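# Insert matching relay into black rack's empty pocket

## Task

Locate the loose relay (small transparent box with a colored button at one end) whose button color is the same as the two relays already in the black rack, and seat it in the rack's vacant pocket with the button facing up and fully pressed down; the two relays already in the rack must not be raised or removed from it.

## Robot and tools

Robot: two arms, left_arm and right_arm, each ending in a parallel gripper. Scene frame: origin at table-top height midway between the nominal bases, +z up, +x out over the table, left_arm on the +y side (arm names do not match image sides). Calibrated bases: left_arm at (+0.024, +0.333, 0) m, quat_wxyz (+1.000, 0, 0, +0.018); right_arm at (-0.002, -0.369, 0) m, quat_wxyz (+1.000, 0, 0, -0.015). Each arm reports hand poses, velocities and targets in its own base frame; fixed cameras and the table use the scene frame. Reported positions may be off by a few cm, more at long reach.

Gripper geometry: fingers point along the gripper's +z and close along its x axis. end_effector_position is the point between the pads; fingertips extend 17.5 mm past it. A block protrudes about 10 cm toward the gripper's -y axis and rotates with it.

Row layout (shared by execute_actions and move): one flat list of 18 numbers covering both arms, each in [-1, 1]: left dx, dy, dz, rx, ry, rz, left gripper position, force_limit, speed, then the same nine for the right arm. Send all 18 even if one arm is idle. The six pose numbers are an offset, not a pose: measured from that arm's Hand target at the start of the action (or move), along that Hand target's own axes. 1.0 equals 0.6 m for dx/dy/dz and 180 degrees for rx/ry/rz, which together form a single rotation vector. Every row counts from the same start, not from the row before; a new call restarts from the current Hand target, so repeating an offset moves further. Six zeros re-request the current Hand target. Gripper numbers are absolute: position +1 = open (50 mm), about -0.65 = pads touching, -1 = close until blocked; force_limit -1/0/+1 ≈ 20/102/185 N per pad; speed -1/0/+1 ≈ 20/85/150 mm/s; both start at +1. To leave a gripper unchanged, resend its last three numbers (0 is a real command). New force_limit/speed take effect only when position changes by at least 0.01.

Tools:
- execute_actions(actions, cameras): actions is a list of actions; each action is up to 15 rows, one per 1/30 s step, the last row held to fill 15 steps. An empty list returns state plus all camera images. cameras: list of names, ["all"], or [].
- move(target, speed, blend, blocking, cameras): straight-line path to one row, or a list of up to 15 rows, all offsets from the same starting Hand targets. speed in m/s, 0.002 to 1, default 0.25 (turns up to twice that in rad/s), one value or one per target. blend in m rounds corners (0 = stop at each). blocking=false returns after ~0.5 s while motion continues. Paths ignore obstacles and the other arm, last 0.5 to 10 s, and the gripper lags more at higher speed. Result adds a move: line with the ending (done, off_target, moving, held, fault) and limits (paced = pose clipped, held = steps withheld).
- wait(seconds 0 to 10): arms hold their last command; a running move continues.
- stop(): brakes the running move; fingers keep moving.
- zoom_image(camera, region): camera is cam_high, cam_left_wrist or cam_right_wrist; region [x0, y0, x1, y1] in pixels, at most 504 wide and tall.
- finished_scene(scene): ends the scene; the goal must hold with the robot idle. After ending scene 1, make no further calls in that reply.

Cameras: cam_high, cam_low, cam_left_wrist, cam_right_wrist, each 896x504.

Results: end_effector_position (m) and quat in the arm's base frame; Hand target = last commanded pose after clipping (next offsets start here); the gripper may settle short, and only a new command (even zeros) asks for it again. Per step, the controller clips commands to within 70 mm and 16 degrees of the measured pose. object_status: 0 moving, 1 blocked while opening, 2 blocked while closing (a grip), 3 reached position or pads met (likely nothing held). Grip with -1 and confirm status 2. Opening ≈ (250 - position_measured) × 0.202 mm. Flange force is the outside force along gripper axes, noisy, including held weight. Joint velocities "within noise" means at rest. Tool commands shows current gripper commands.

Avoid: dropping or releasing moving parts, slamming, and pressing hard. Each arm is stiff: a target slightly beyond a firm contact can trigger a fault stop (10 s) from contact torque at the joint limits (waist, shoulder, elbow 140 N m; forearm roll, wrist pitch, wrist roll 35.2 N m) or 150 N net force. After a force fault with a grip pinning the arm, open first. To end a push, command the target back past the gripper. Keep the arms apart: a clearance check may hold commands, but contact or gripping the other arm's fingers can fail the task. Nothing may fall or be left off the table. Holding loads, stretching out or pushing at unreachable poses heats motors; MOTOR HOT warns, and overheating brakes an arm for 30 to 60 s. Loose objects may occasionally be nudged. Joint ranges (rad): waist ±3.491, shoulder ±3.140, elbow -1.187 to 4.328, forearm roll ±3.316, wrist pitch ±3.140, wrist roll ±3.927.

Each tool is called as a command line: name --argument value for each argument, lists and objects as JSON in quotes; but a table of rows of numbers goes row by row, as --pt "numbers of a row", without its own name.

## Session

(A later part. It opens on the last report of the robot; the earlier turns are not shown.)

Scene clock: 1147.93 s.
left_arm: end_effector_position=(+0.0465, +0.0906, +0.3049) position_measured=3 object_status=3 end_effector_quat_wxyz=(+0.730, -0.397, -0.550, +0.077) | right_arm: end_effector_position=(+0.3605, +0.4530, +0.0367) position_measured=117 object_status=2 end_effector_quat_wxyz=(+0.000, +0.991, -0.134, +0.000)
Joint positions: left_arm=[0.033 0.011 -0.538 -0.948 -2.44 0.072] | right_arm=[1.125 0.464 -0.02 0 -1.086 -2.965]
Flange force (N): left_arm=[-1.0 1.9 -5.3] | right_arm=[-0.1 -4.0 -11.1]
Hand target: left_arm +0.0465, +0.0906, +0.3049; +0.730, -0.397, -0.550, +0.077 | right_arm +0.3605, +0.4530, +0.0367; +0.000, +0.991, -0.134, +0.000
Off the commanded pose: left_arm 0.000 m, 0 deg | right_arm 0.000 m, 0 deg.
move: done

move --pt "0 0 0 0 0 0 1 1 1 0 0 0 0 0 0 0.5 -0.6 -0.7" --pt "0 0 0 0 0 0 1 1 1 0 0 -0.1333 0 0 0 0.5 -0.6 -0.7" --pt "0 0 0 0 0 0 1 1 1 0.0347 0.2548 -0.4388 0.1138 -0.0154 -0.0846 0.5 -0.6 -0.7" --speed '[0.05,0.1,0.25]' --blend '[0,0.03,0]' --cameras '["cam_right_wrist"]'

zoom_image --camera "cam_right_wrist" --region '[340, 0, 560, 320]'

Scene clock: 1185.80 s.
left_arm: end_effector_position=(+0.0465, +0.0906, +0.3049) position_measured=3 object_status=3 end_effector_quat_wxyz=(+0.730, -0.397, -0.550, +0.077) | right_arm: end_effector_position=(+0.3399, +0.3000, +0.3000) position_measured=78 object_status=3 end_effector_quat_wxyz=(-0.179, +0.984, +0.000, +0.000)
Joint positions: left_arm=[0.033 0.011 -0.538 -0.948 -2.44 0.072] | right_arm=[0.839 -0.155 -0.073 -0.242 -1.385 -2.398]
Flange force (N): left_arm=[-0.4 1.3 -5.2] | right_arm=[2.8 -2.8 1.6]
Hand target: left_arm +0.0465, +0.0906, +0.3049; +0.730, -0.397, -0.550, +0.077 | right_arm +0.3399, +0.3000, +0.3000; -0.179, +0.984, -0.001, +0.000
Off the commanded pose: left_arm 0.000 m, 0 deg | right_arm 0.000 m, 0 deg.
move: done
Images, in order (width x height): cam_right_wrist 896x504.

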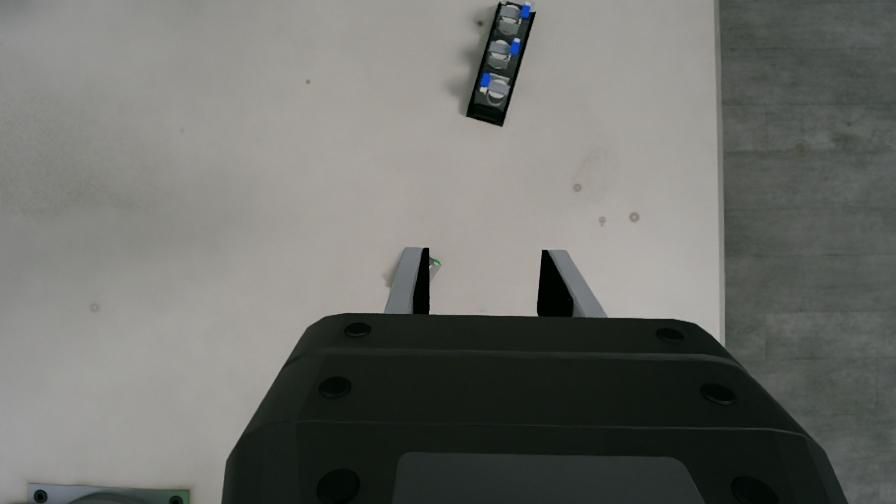

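Scaled by 1.575 from the camera's 896x504 image, which has a finer 1280x720 frame.

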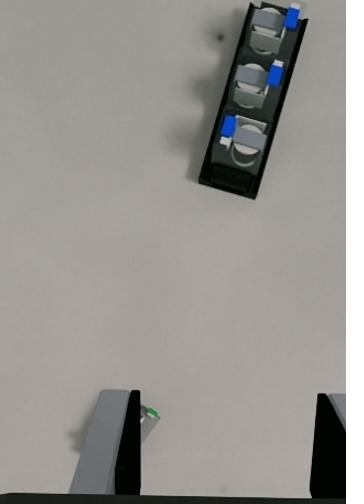

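move --target '[0,0,0,0,0,0,1,1,1, 0,0.0856,-0.2459,0,0,0,1,-0.6,-0.7]' --speed 0.25 --cameras '["cam_right_wrist"]'

zoom_image --camera "cam_right_wrist" --region '[340, 120, 520, 260]'

zoom_image --camera "cam_right_wrist" --region '[440, 0, 540, 110]'

Scene clock: 1196.20 s.
left_arm: end_effector_position=(+0.0465, +0.0906, +0.3049) position_measured=3 object_status=3 end_effector_quat_wxyz=(+0.730, -0.397, -0.550, +0.077) | right_arm: end_effector_position=(+0.3398, +0.2000, +0.4200) position_measured=3 object_status=3 end_effector_quat_wxyz=(-0.179, +0.984, +0.000, +0.000)
Joint positions: left_arm=[0.033 0.011 -0.538 -0.948 -2.44 0.072] | right_arm=[0.619 -0.206 0.183 -0.295 -1.737 -2.272]
Flange force (N): left_arm=[-1.3 2.3 -5.6] | right_arm=[2.0 -2.3 1.0]
Hand target: left_arm +0.0465, +0.0906, +0.3049; +0.730, -0.397, -0.550, +0.077 | right_arm +0.3398, +0.2000, +0.4200; -0.179, +0.984, -0.001, +0.000
Off the commanded pose: left_arm 0.000 m, 0 deg | right_arm 0.000 m, 0 deg.
move: done
Images, in order (width x height): cam_right_wrist 896x504.

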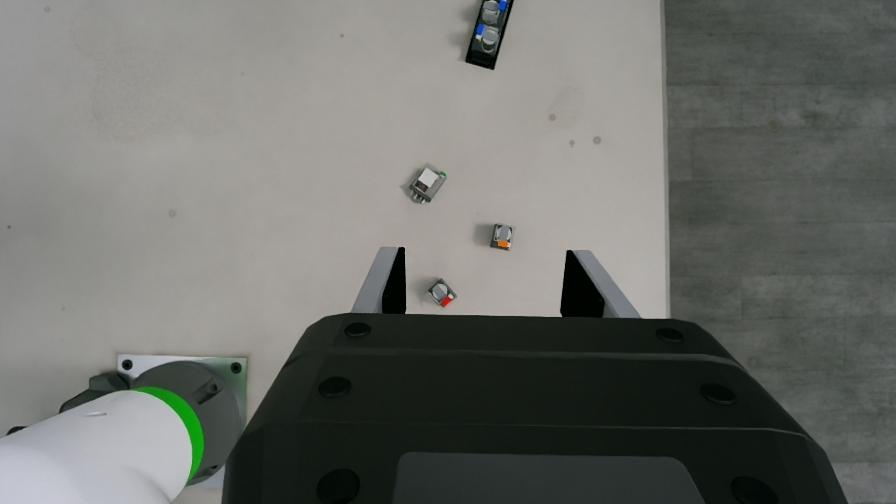

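Scaled by 2.800 from the camera's 896x504 image, which has a finer 1280x720 frame.

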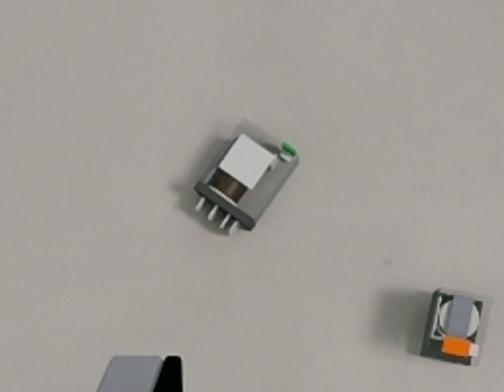

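Scaled by 4.582 from the camera's 896x504 image, which has a finer 1280x720 frame.

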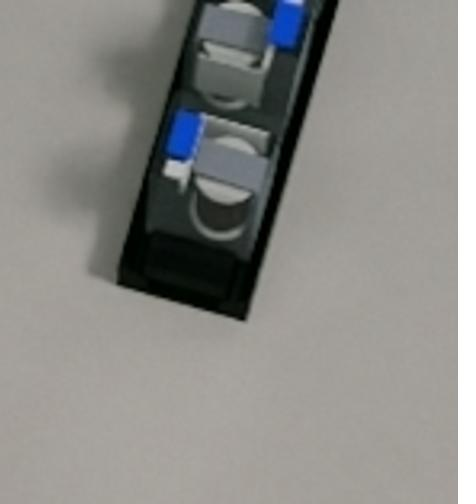

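move --pt "0 0 0 0 0 0 1 1 1 -0.0345 0.0082 0.6095 -0.2731 -0.0152 0.1856 1 -0.6 -0.7" --pt "0 0 0 0 0 0 1 1 1 -0.0613 0.0782 0.6758 -0.2731 -0.0152 0.1856 1 -0.6 -0.7" --speed '[0.25,0.08]' --cameras '["cam_right_wrist"]'

zoom_image --camera "cam_right_wrist" --region '[380, 160, 600, 320]'

Scene clock: 1220.43 s.
left_arm: end_effector_position=(+0.0465, +0.0906, +0.3049) position_measured=3 object_status=3 end_effector_quat_wxyz=(+0.730, -0.397, -0.550, +0.077) | right_arm: end_effector_position=(+0.3030, +0.2989, +0.0239) position_measured=3 object_status=3 end_effector_quat_wxyz=(+0.248, +0.927, -0.270, -0.073)
Joint positions: left_arm=[0.033 0.011 -0.538 -0.948 -2.44 0.072] | right_arm=[1.065 0.535 -0.051 -0.031 -1.506 -3.193]
Flange force (N): left_arm=[-0.2 1.9 -5.6] | right_arm=[0.1 -7.5 1.8]
Hand target: left_arm +0.0465, +0.0906, +0.3049; +0.730, -0.397, -0.550, +0.077 | right_arm +0.3030, +0.2989, +0.0240; +0.248, +0.927, -0.270, -0.073
Off the commanded pose: left_arm 0.000 m, 0 deg | right_arm 0.000 m, 0 deg.
move: done
Images, in order (width x height): cam_right_wrist 896x504.

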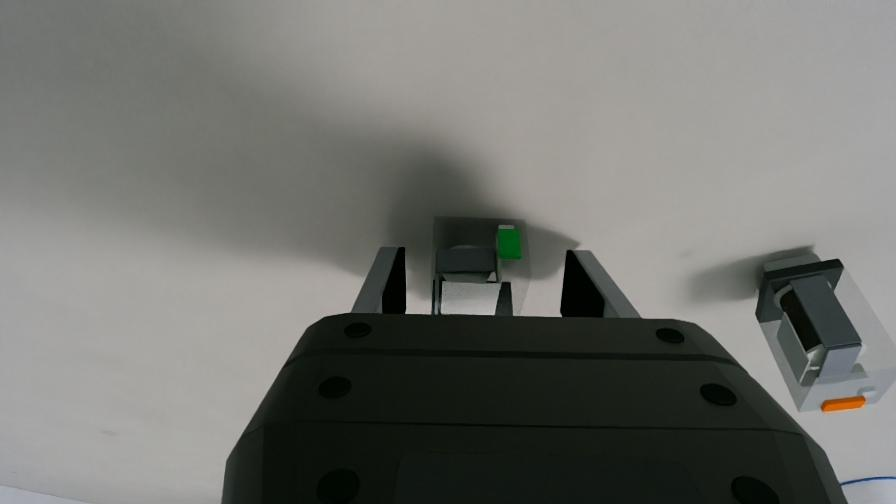

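Scaled by 2.291 from the camera's 896x504 image, which has a finer 1280x720 frame.

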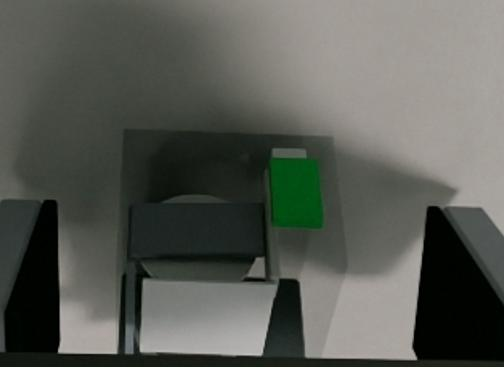

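move --pt "0 0 0 0 0 0 1 1 1 0 0 0 0 0 0 -1 -0.6 -0.7" --pt "0 0 0 0 0 0 1 1 1 0 0.0667 -0.1155 0 0 0 -1 -0.6 -0.7" --pt "0 0 0 0 0 0 1 1 1 0 0.0667 -0.1155 0.5 0 0 -1 -0.6 -0.7" --pt "0 0 0 0 0 0 1 1 1 0 0.01 -0.0173 0.5 0 0 -1 -0.6 -0.7" --speed '[0.1,0.15,0.5,0.08]' --blend '[0,0.03,0.01,0]' --cameras '["cam_right_wrist","cam_low"]'

zoom_image --camera "cam_low" --region '[380, 240, 480, 310]'

Scene clock: 1236.90 s.
left_arm: end_effector_position=(+0.0465, +0.0906, +0.3049) position_measured=3 object_status=3 end_effector_quat_wxyz=(+0.730, -0.397, -0.550, +0.077) | right_arm: end_effector_position=(+0.3030, +0.2976, +0.0561) position_measured=117 object_status=2 end_effector_quat_wxyz=(-0.480, +0.833, -0.240, +0.136)
Joint positions: left_arm=[0.033 0.011 -0.538 -0.948 -2.44 0.072] | right_arm=[1.176 -0.26 -1.167 -0.365 0.399 -2.89]
Flange force (N): left_arm=[-1.0 1.4 -4.6] | right_arm=no reading
Hand target: left_arm +0.0465, +0.0906, +0.3049; +0.730, -0.397, -0.550, +0.077 | right_arm +0.3030, +0.2976, +0.0561; -0.480, +0.833, -0.240, +0.136 (not the last commanded pose)
Off the commanded pose: left_arm 0.000 m, 0 deg | right_arm 0.020 m, 1 deg.
move: held (right_arm; a check stopped the path); path passed 3 of 4 targets; limits=held
pose unreachable (right arm): on one or more control steps of this call, first in action 0 (counted from 0), this arm could not follow its commanded pose, so it was not sent that pose on those steps. It may still have moved: this result reports where it is.
cause: moving toward the commanded pose would bring two parts of the arm too close to each other (joints 3 (elbow) to 5 (wrist pitch) lie between them).
Images, in order (width x height): cam_low 896x504, cam_right_wrist 896x504.

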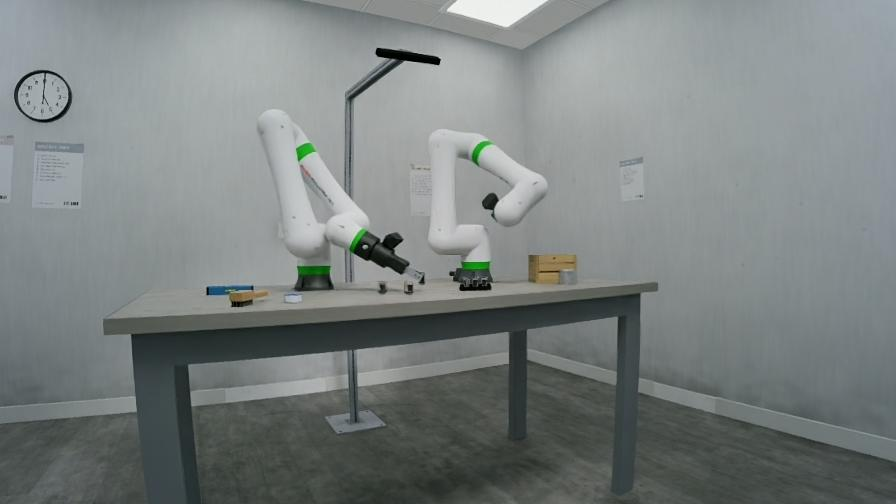

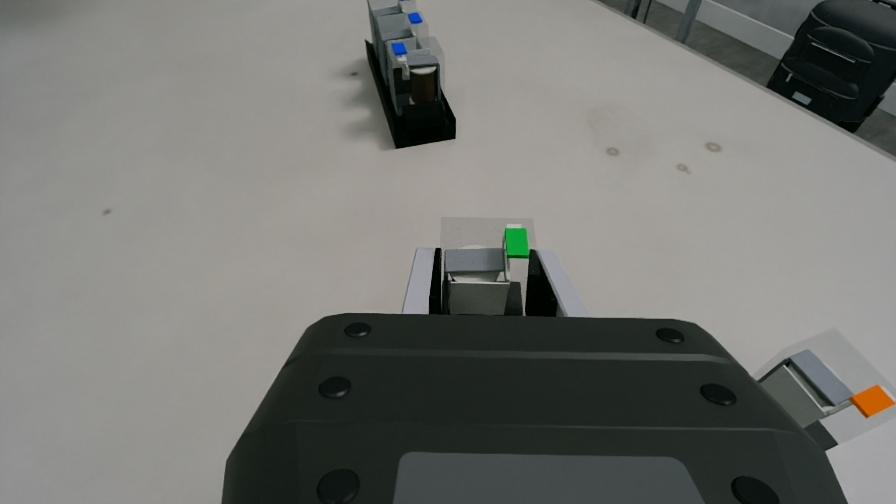

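Scaled by 5.040 from the camera's 896x504 image, which has a finer 1280x720 frame.

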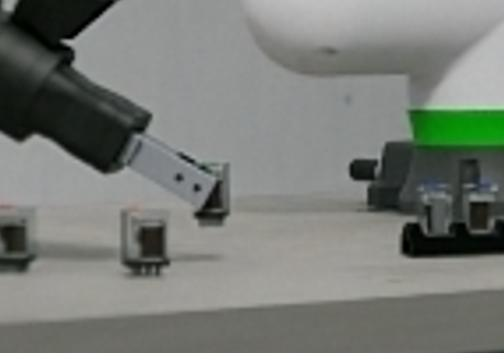

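move --pt "0 0 0 0 0 0 1 1 1 0 -0.0955 0.0988 0 0 0 -1 -0.6 -0.7" --pt "0 0 0 0 0 0 1 1 1 0 -0.0378 0.1322 0 0 0 -1 -0.6 -0.7" --speed '[0.15,0.06]' --blend '[0.005,0]' --cameras '["cam_low"]'

zoom_image --camera "cam_low" --region '[400, 250, 480, 306]'

Scene clock: 1248.53 s.
left_arm: end_effector_position=(+0.0465, +0.0906, +0.3049) position_measured=3 object_status=3 end_effector_quat_wxyz=(+0.730, -0.397, -0.550, +0.077) | right_arm: end_effector_position=(+0.3453, +0.3655, +0.0359) position_measured=117 object_status=2 end_effector_quat_wxyz=(-0.480, +0.833, -0.240, +0.136)
Joint positions: left_arm=[0.033 0.011 -0.538 -0.948 -2.44 0.072] | right_arm=[1.142 0.107 -1.019 -0.195 0.605 -3.05]
Flange force (N): left_arm=[-2.0 2.0 -5.4] | right_arm=no reading
Hand target: left_arm +0.0465, +0.0906, +0.3049; +0.730, -0.397, -0.550, +0.077 | right_arm +0.3454, +0.3655, +0.0359; -0.480, +0.833, -0.240, +0.136
Off the commanded pose: left_arm 0.000 m, 0 deg | right_arm 0.000 m, 0 deg.
move: done
Images, in order (width x height): cam_low 896x504.

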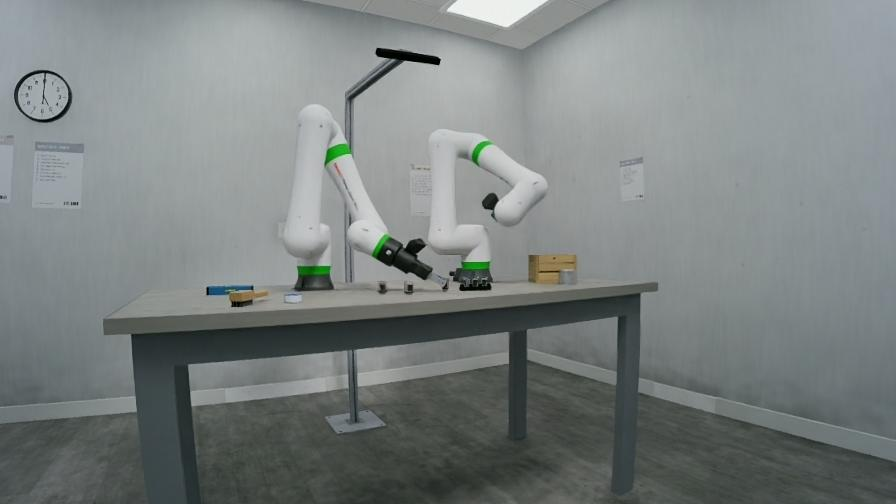

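Scaled by 6.300 from the camera's 896x504 image, which has a finer 1280x720 frame.

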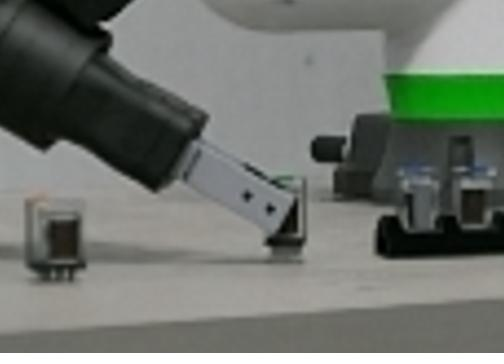

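move --target '[0,0,0,0,0,0,1,1,1, 0,0.00491,0.00283,0,0,0,-1,-0.6,-0.7]' --speed 0.03 --cameras '["cam_low"]'

zoom_image --camera "cam_low" --region '[430, 262, 480, 300]'

Scene clock: 1255.07 s.
left_arm: end_effector_position=(+0.0465, +0.0906, +0.3049) position_measured=3 object_status=3 end_effector_quat_wxyz=(+0.730, -0.397, -0.550, +0.077) | right_arm: end_effector_position=(+0.3454, +0.3655, +0.0326) position_measured=117 object_status=2 end_effector_quat_wxyz=(-0.480, +0.833, -0.240, +0.136)
Joint positions: left_arm=[0.033 0.011 -0.538 -0.948 -2.44 0.072] | right_arm=[1.143 0.123 -1.021 -0.191 0.623 -3.056]
Flange force (N): left_arm=[-0.8 1.1 -4.7] | right_arm=no reading
Hand target: left_arm +0.0465, +0.0906, +0.3049; +0.730, -0.397, -0.550, +0.077 | right_arm +0.3453, +0.3655, +0.0325; -0.480, +0.833, -0.240, +0.136
Off the commanded pose: left_arm 0.000 m, 0 deg | right_arm 0.000 m, 0 deg.
move: done
Images, in order (width x height): cam_low 896x504.

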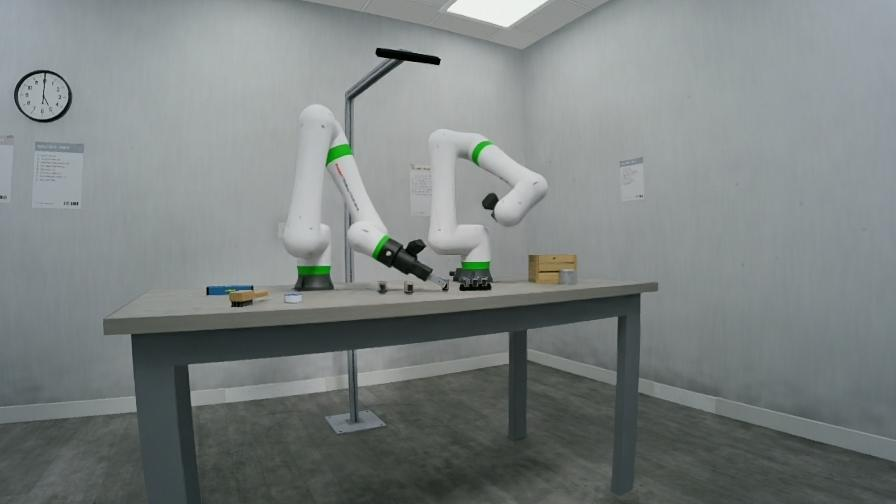

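Scaled by 10.080 from the camera's 896x504 image, which has a finer 1280x720 frame.

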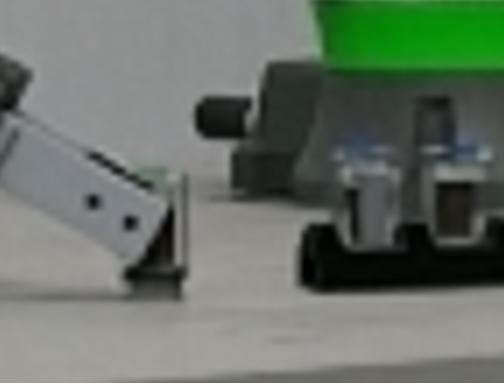

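move --target '[0,0,0,0,0,0,1,1,1, 0,0.00217,0.00125,0,0,0,-1,-0.6,-0.7]' --speed 0.03 --cameras '["cam_low"]'

zoom_image --camera "cam_low" --region '[430, 262, 480, 300]'

move --target '[0,0,0,0,0,0,1,1,1, 0,0.00145,0.00083,0,0,0,-1,-0.6,-0.7]' --speed 0.03 --cameras '["cam_low"]'

zoom_image --camera "cam_low" --region '[430, 262, 480, 300]'

Scene clock: 1260.97 s.
left_arm: end_effector_position=(+0.0465, +0.0906, +0.3049) position_measured=3 object_status=3 end_effector_quat_wxyz=(+0.730, -0.397, -0.550, +0.077) | right_arm: end_effector_position=(+0.3453, +0.3655, +0.0311) position_measured=117 object_status=2 end_effector_quat_wxyz=(-0.480, +0.833, -0.240, +0.136)
Joint positions: left_arm=[0.033 0.011 -0.538 -0.948 -2.44 0.072] | right_arm=[1.143 0.13 -1.021 -0.189 0.631 -3.058]
Flange force (N): left_arm=[-0.4 1.5 -5.5] | right_arm=no reading
Hand target: left_arm +0.0465, +0.0906, +0.3049; +0.730, -0.397, -0.550, +0.077 | right_arm +0.3453, +0.3655, +0.0310; -0.480, +0.833, -0.240, +0.136
Off the commanded pose: left_arm 0.000 m, 0 deg | right_arm 0.000 m, 0 deg.
move: done
Images, in order (width x height): cam_low 896x504.

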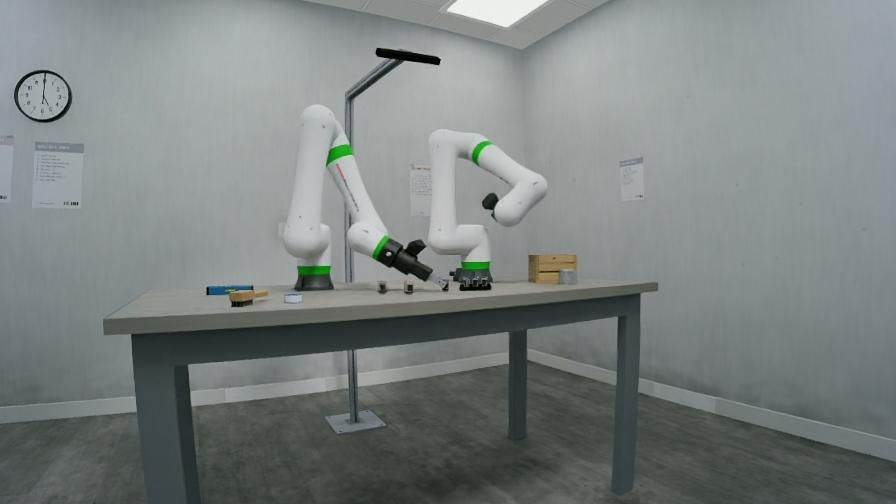

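Scaled by 10.080 from the camera's 896x504 image, which has a finer 1280x720 frame.

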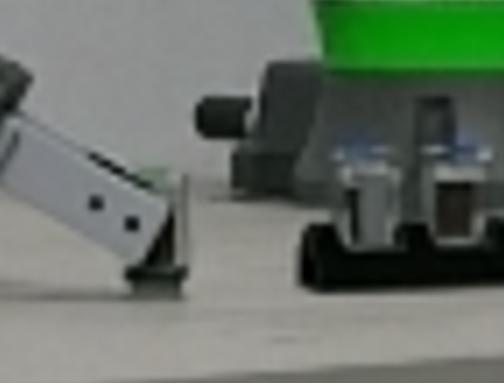

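Scene clock: 1261.67 s.
left_arm: end_effector_position=(+0.0465, +0.0906, +0.3049) position_measured=3 object_status=3 end_effector_quat_wxyz=(+0.730, -0.397, -0.550, +0.077) | right_arm: end_effector_position=(+0.3453, +0.3655, +0.0300) position_measured=117 object_status=2 end_effector_quat_wxyz=(-0.480, +0.833, -0.240, +0.136)
Joint positions: left_arm=[0.033 0.011 -0.538 -0.948 -2.44 0.072] | right_arm=[1.143 0.135 -1.022 -0.188 0.636 -3.06]
Flange force (N): left_arm=[-0.4 1.2 -4.5] | right_arm=no reading
Hand target: left_arm +0.0465, +0.0906, +0.3049; +0.730, -0.397, -0.550, +0.077 | right_arm +0.3453, +0.3655, +0.0300; -0.480, +0.833, -0.240, +0.136
Off the commanded pose: left_arm 0.000 m, 0 deg | right_arm 0.000 m, 0 deg.
move: done
Images, in order (width x height): cam_low 896x504.

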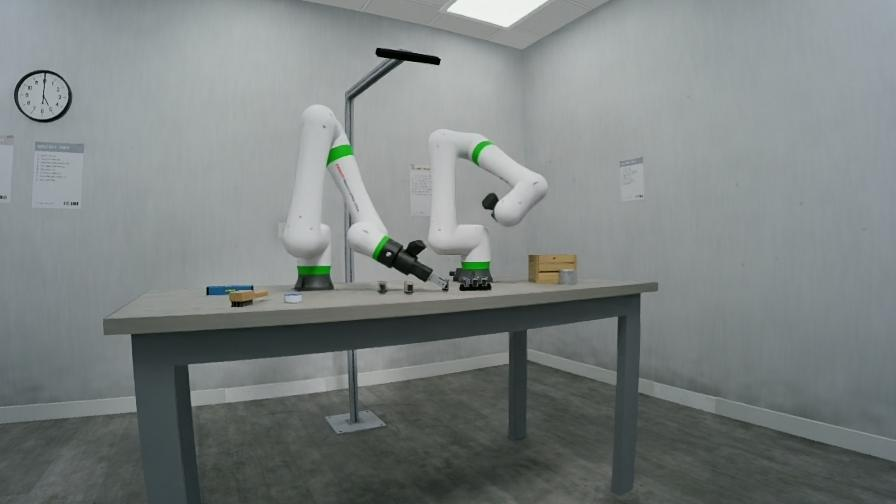

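Scaled by 10.080 from the camera's 896x504 image, which has a finer 1280x720 frame.

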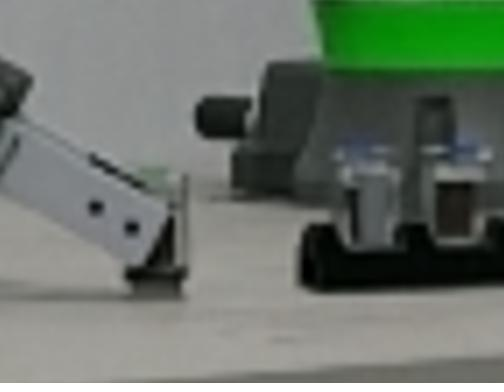

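move --pt "0 0 0 0 0 0 1 1 1 0 0 0 0 0 0 0.6 -0.6 -0.7" --pt "0 0 0 0 0 0 1 1 1 0 0 -0.1 0 0 0 0.6 -0.6 -0.7" --speed '[0.05,0.1]' --cameras '["cam_low","cam_right_wrist"]'

zoom_image --camera "cam_low" --region '[430, 262, 480, 300]'

Scene clock: 1269.20 s.
left_arm: end_effector_position=(+0.0465, +0.0906, +0.3049) position_measured=3 object_status=3 end_effector_quat_wxyz=(+0.730, -0.397, -0.550, +0.077) | right_arm: end_effector_position=(+0.3179, +0.3214, +0.0601) position_measured=63 object_status=3 end_effector_quat_wxyz=(-0.480, +0.833, -0.240, +0.136)
Joint positions: left_arm=[0.033 0.011 -0.538 -0.948 -2.44 0.072] | right_arm=[1.161 -0.166 -1.111 -0.307 0.432 -2.94]
Flange force (N): left_arm=[-0.8 1.3 -4.4] | right_arm=no reading
Hand target: left_arm +0.0465, +0.0906, +0.3049; +0.730, -0.397, -0.550, +0.077 | right_arm +0.3179, +0.3214, +0.0601; -0.480, +0.833, -0.240, +0.136
Off the commanded pose: left_arm 0.000 m, 0 deg | right_arm 0.000 m, 0 deg.
move: done
Images, in order (width x height): cam_low 896x504, cam_right_wrist 896x504.

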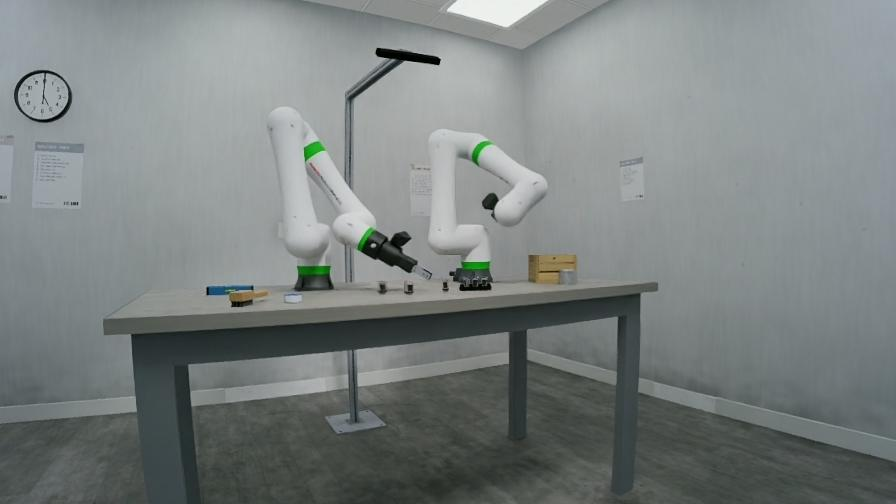

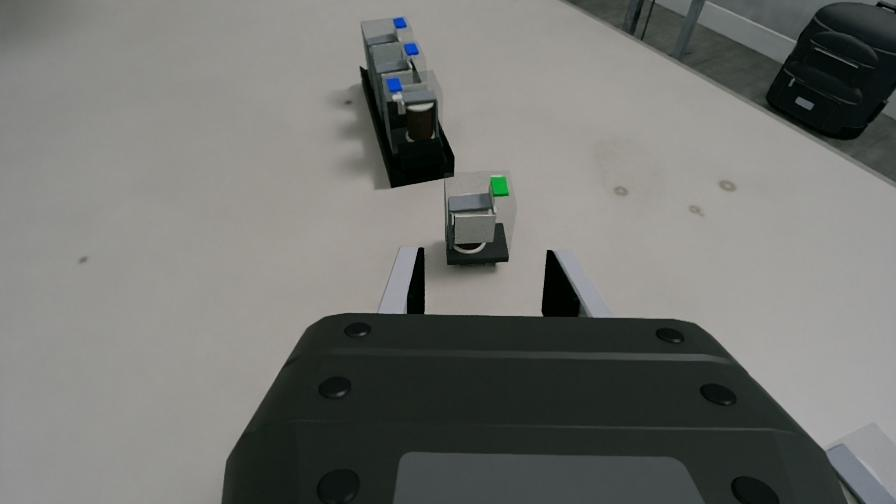

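Scaled by 10.080 from the camera's 896x504 image, which has a finer 1280x720 frame.

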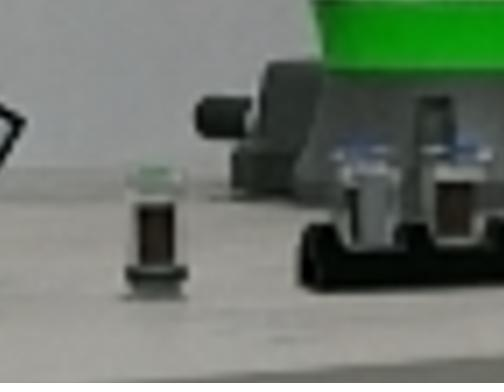

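finished_scene --scene 1

The scene is finished: the task was done.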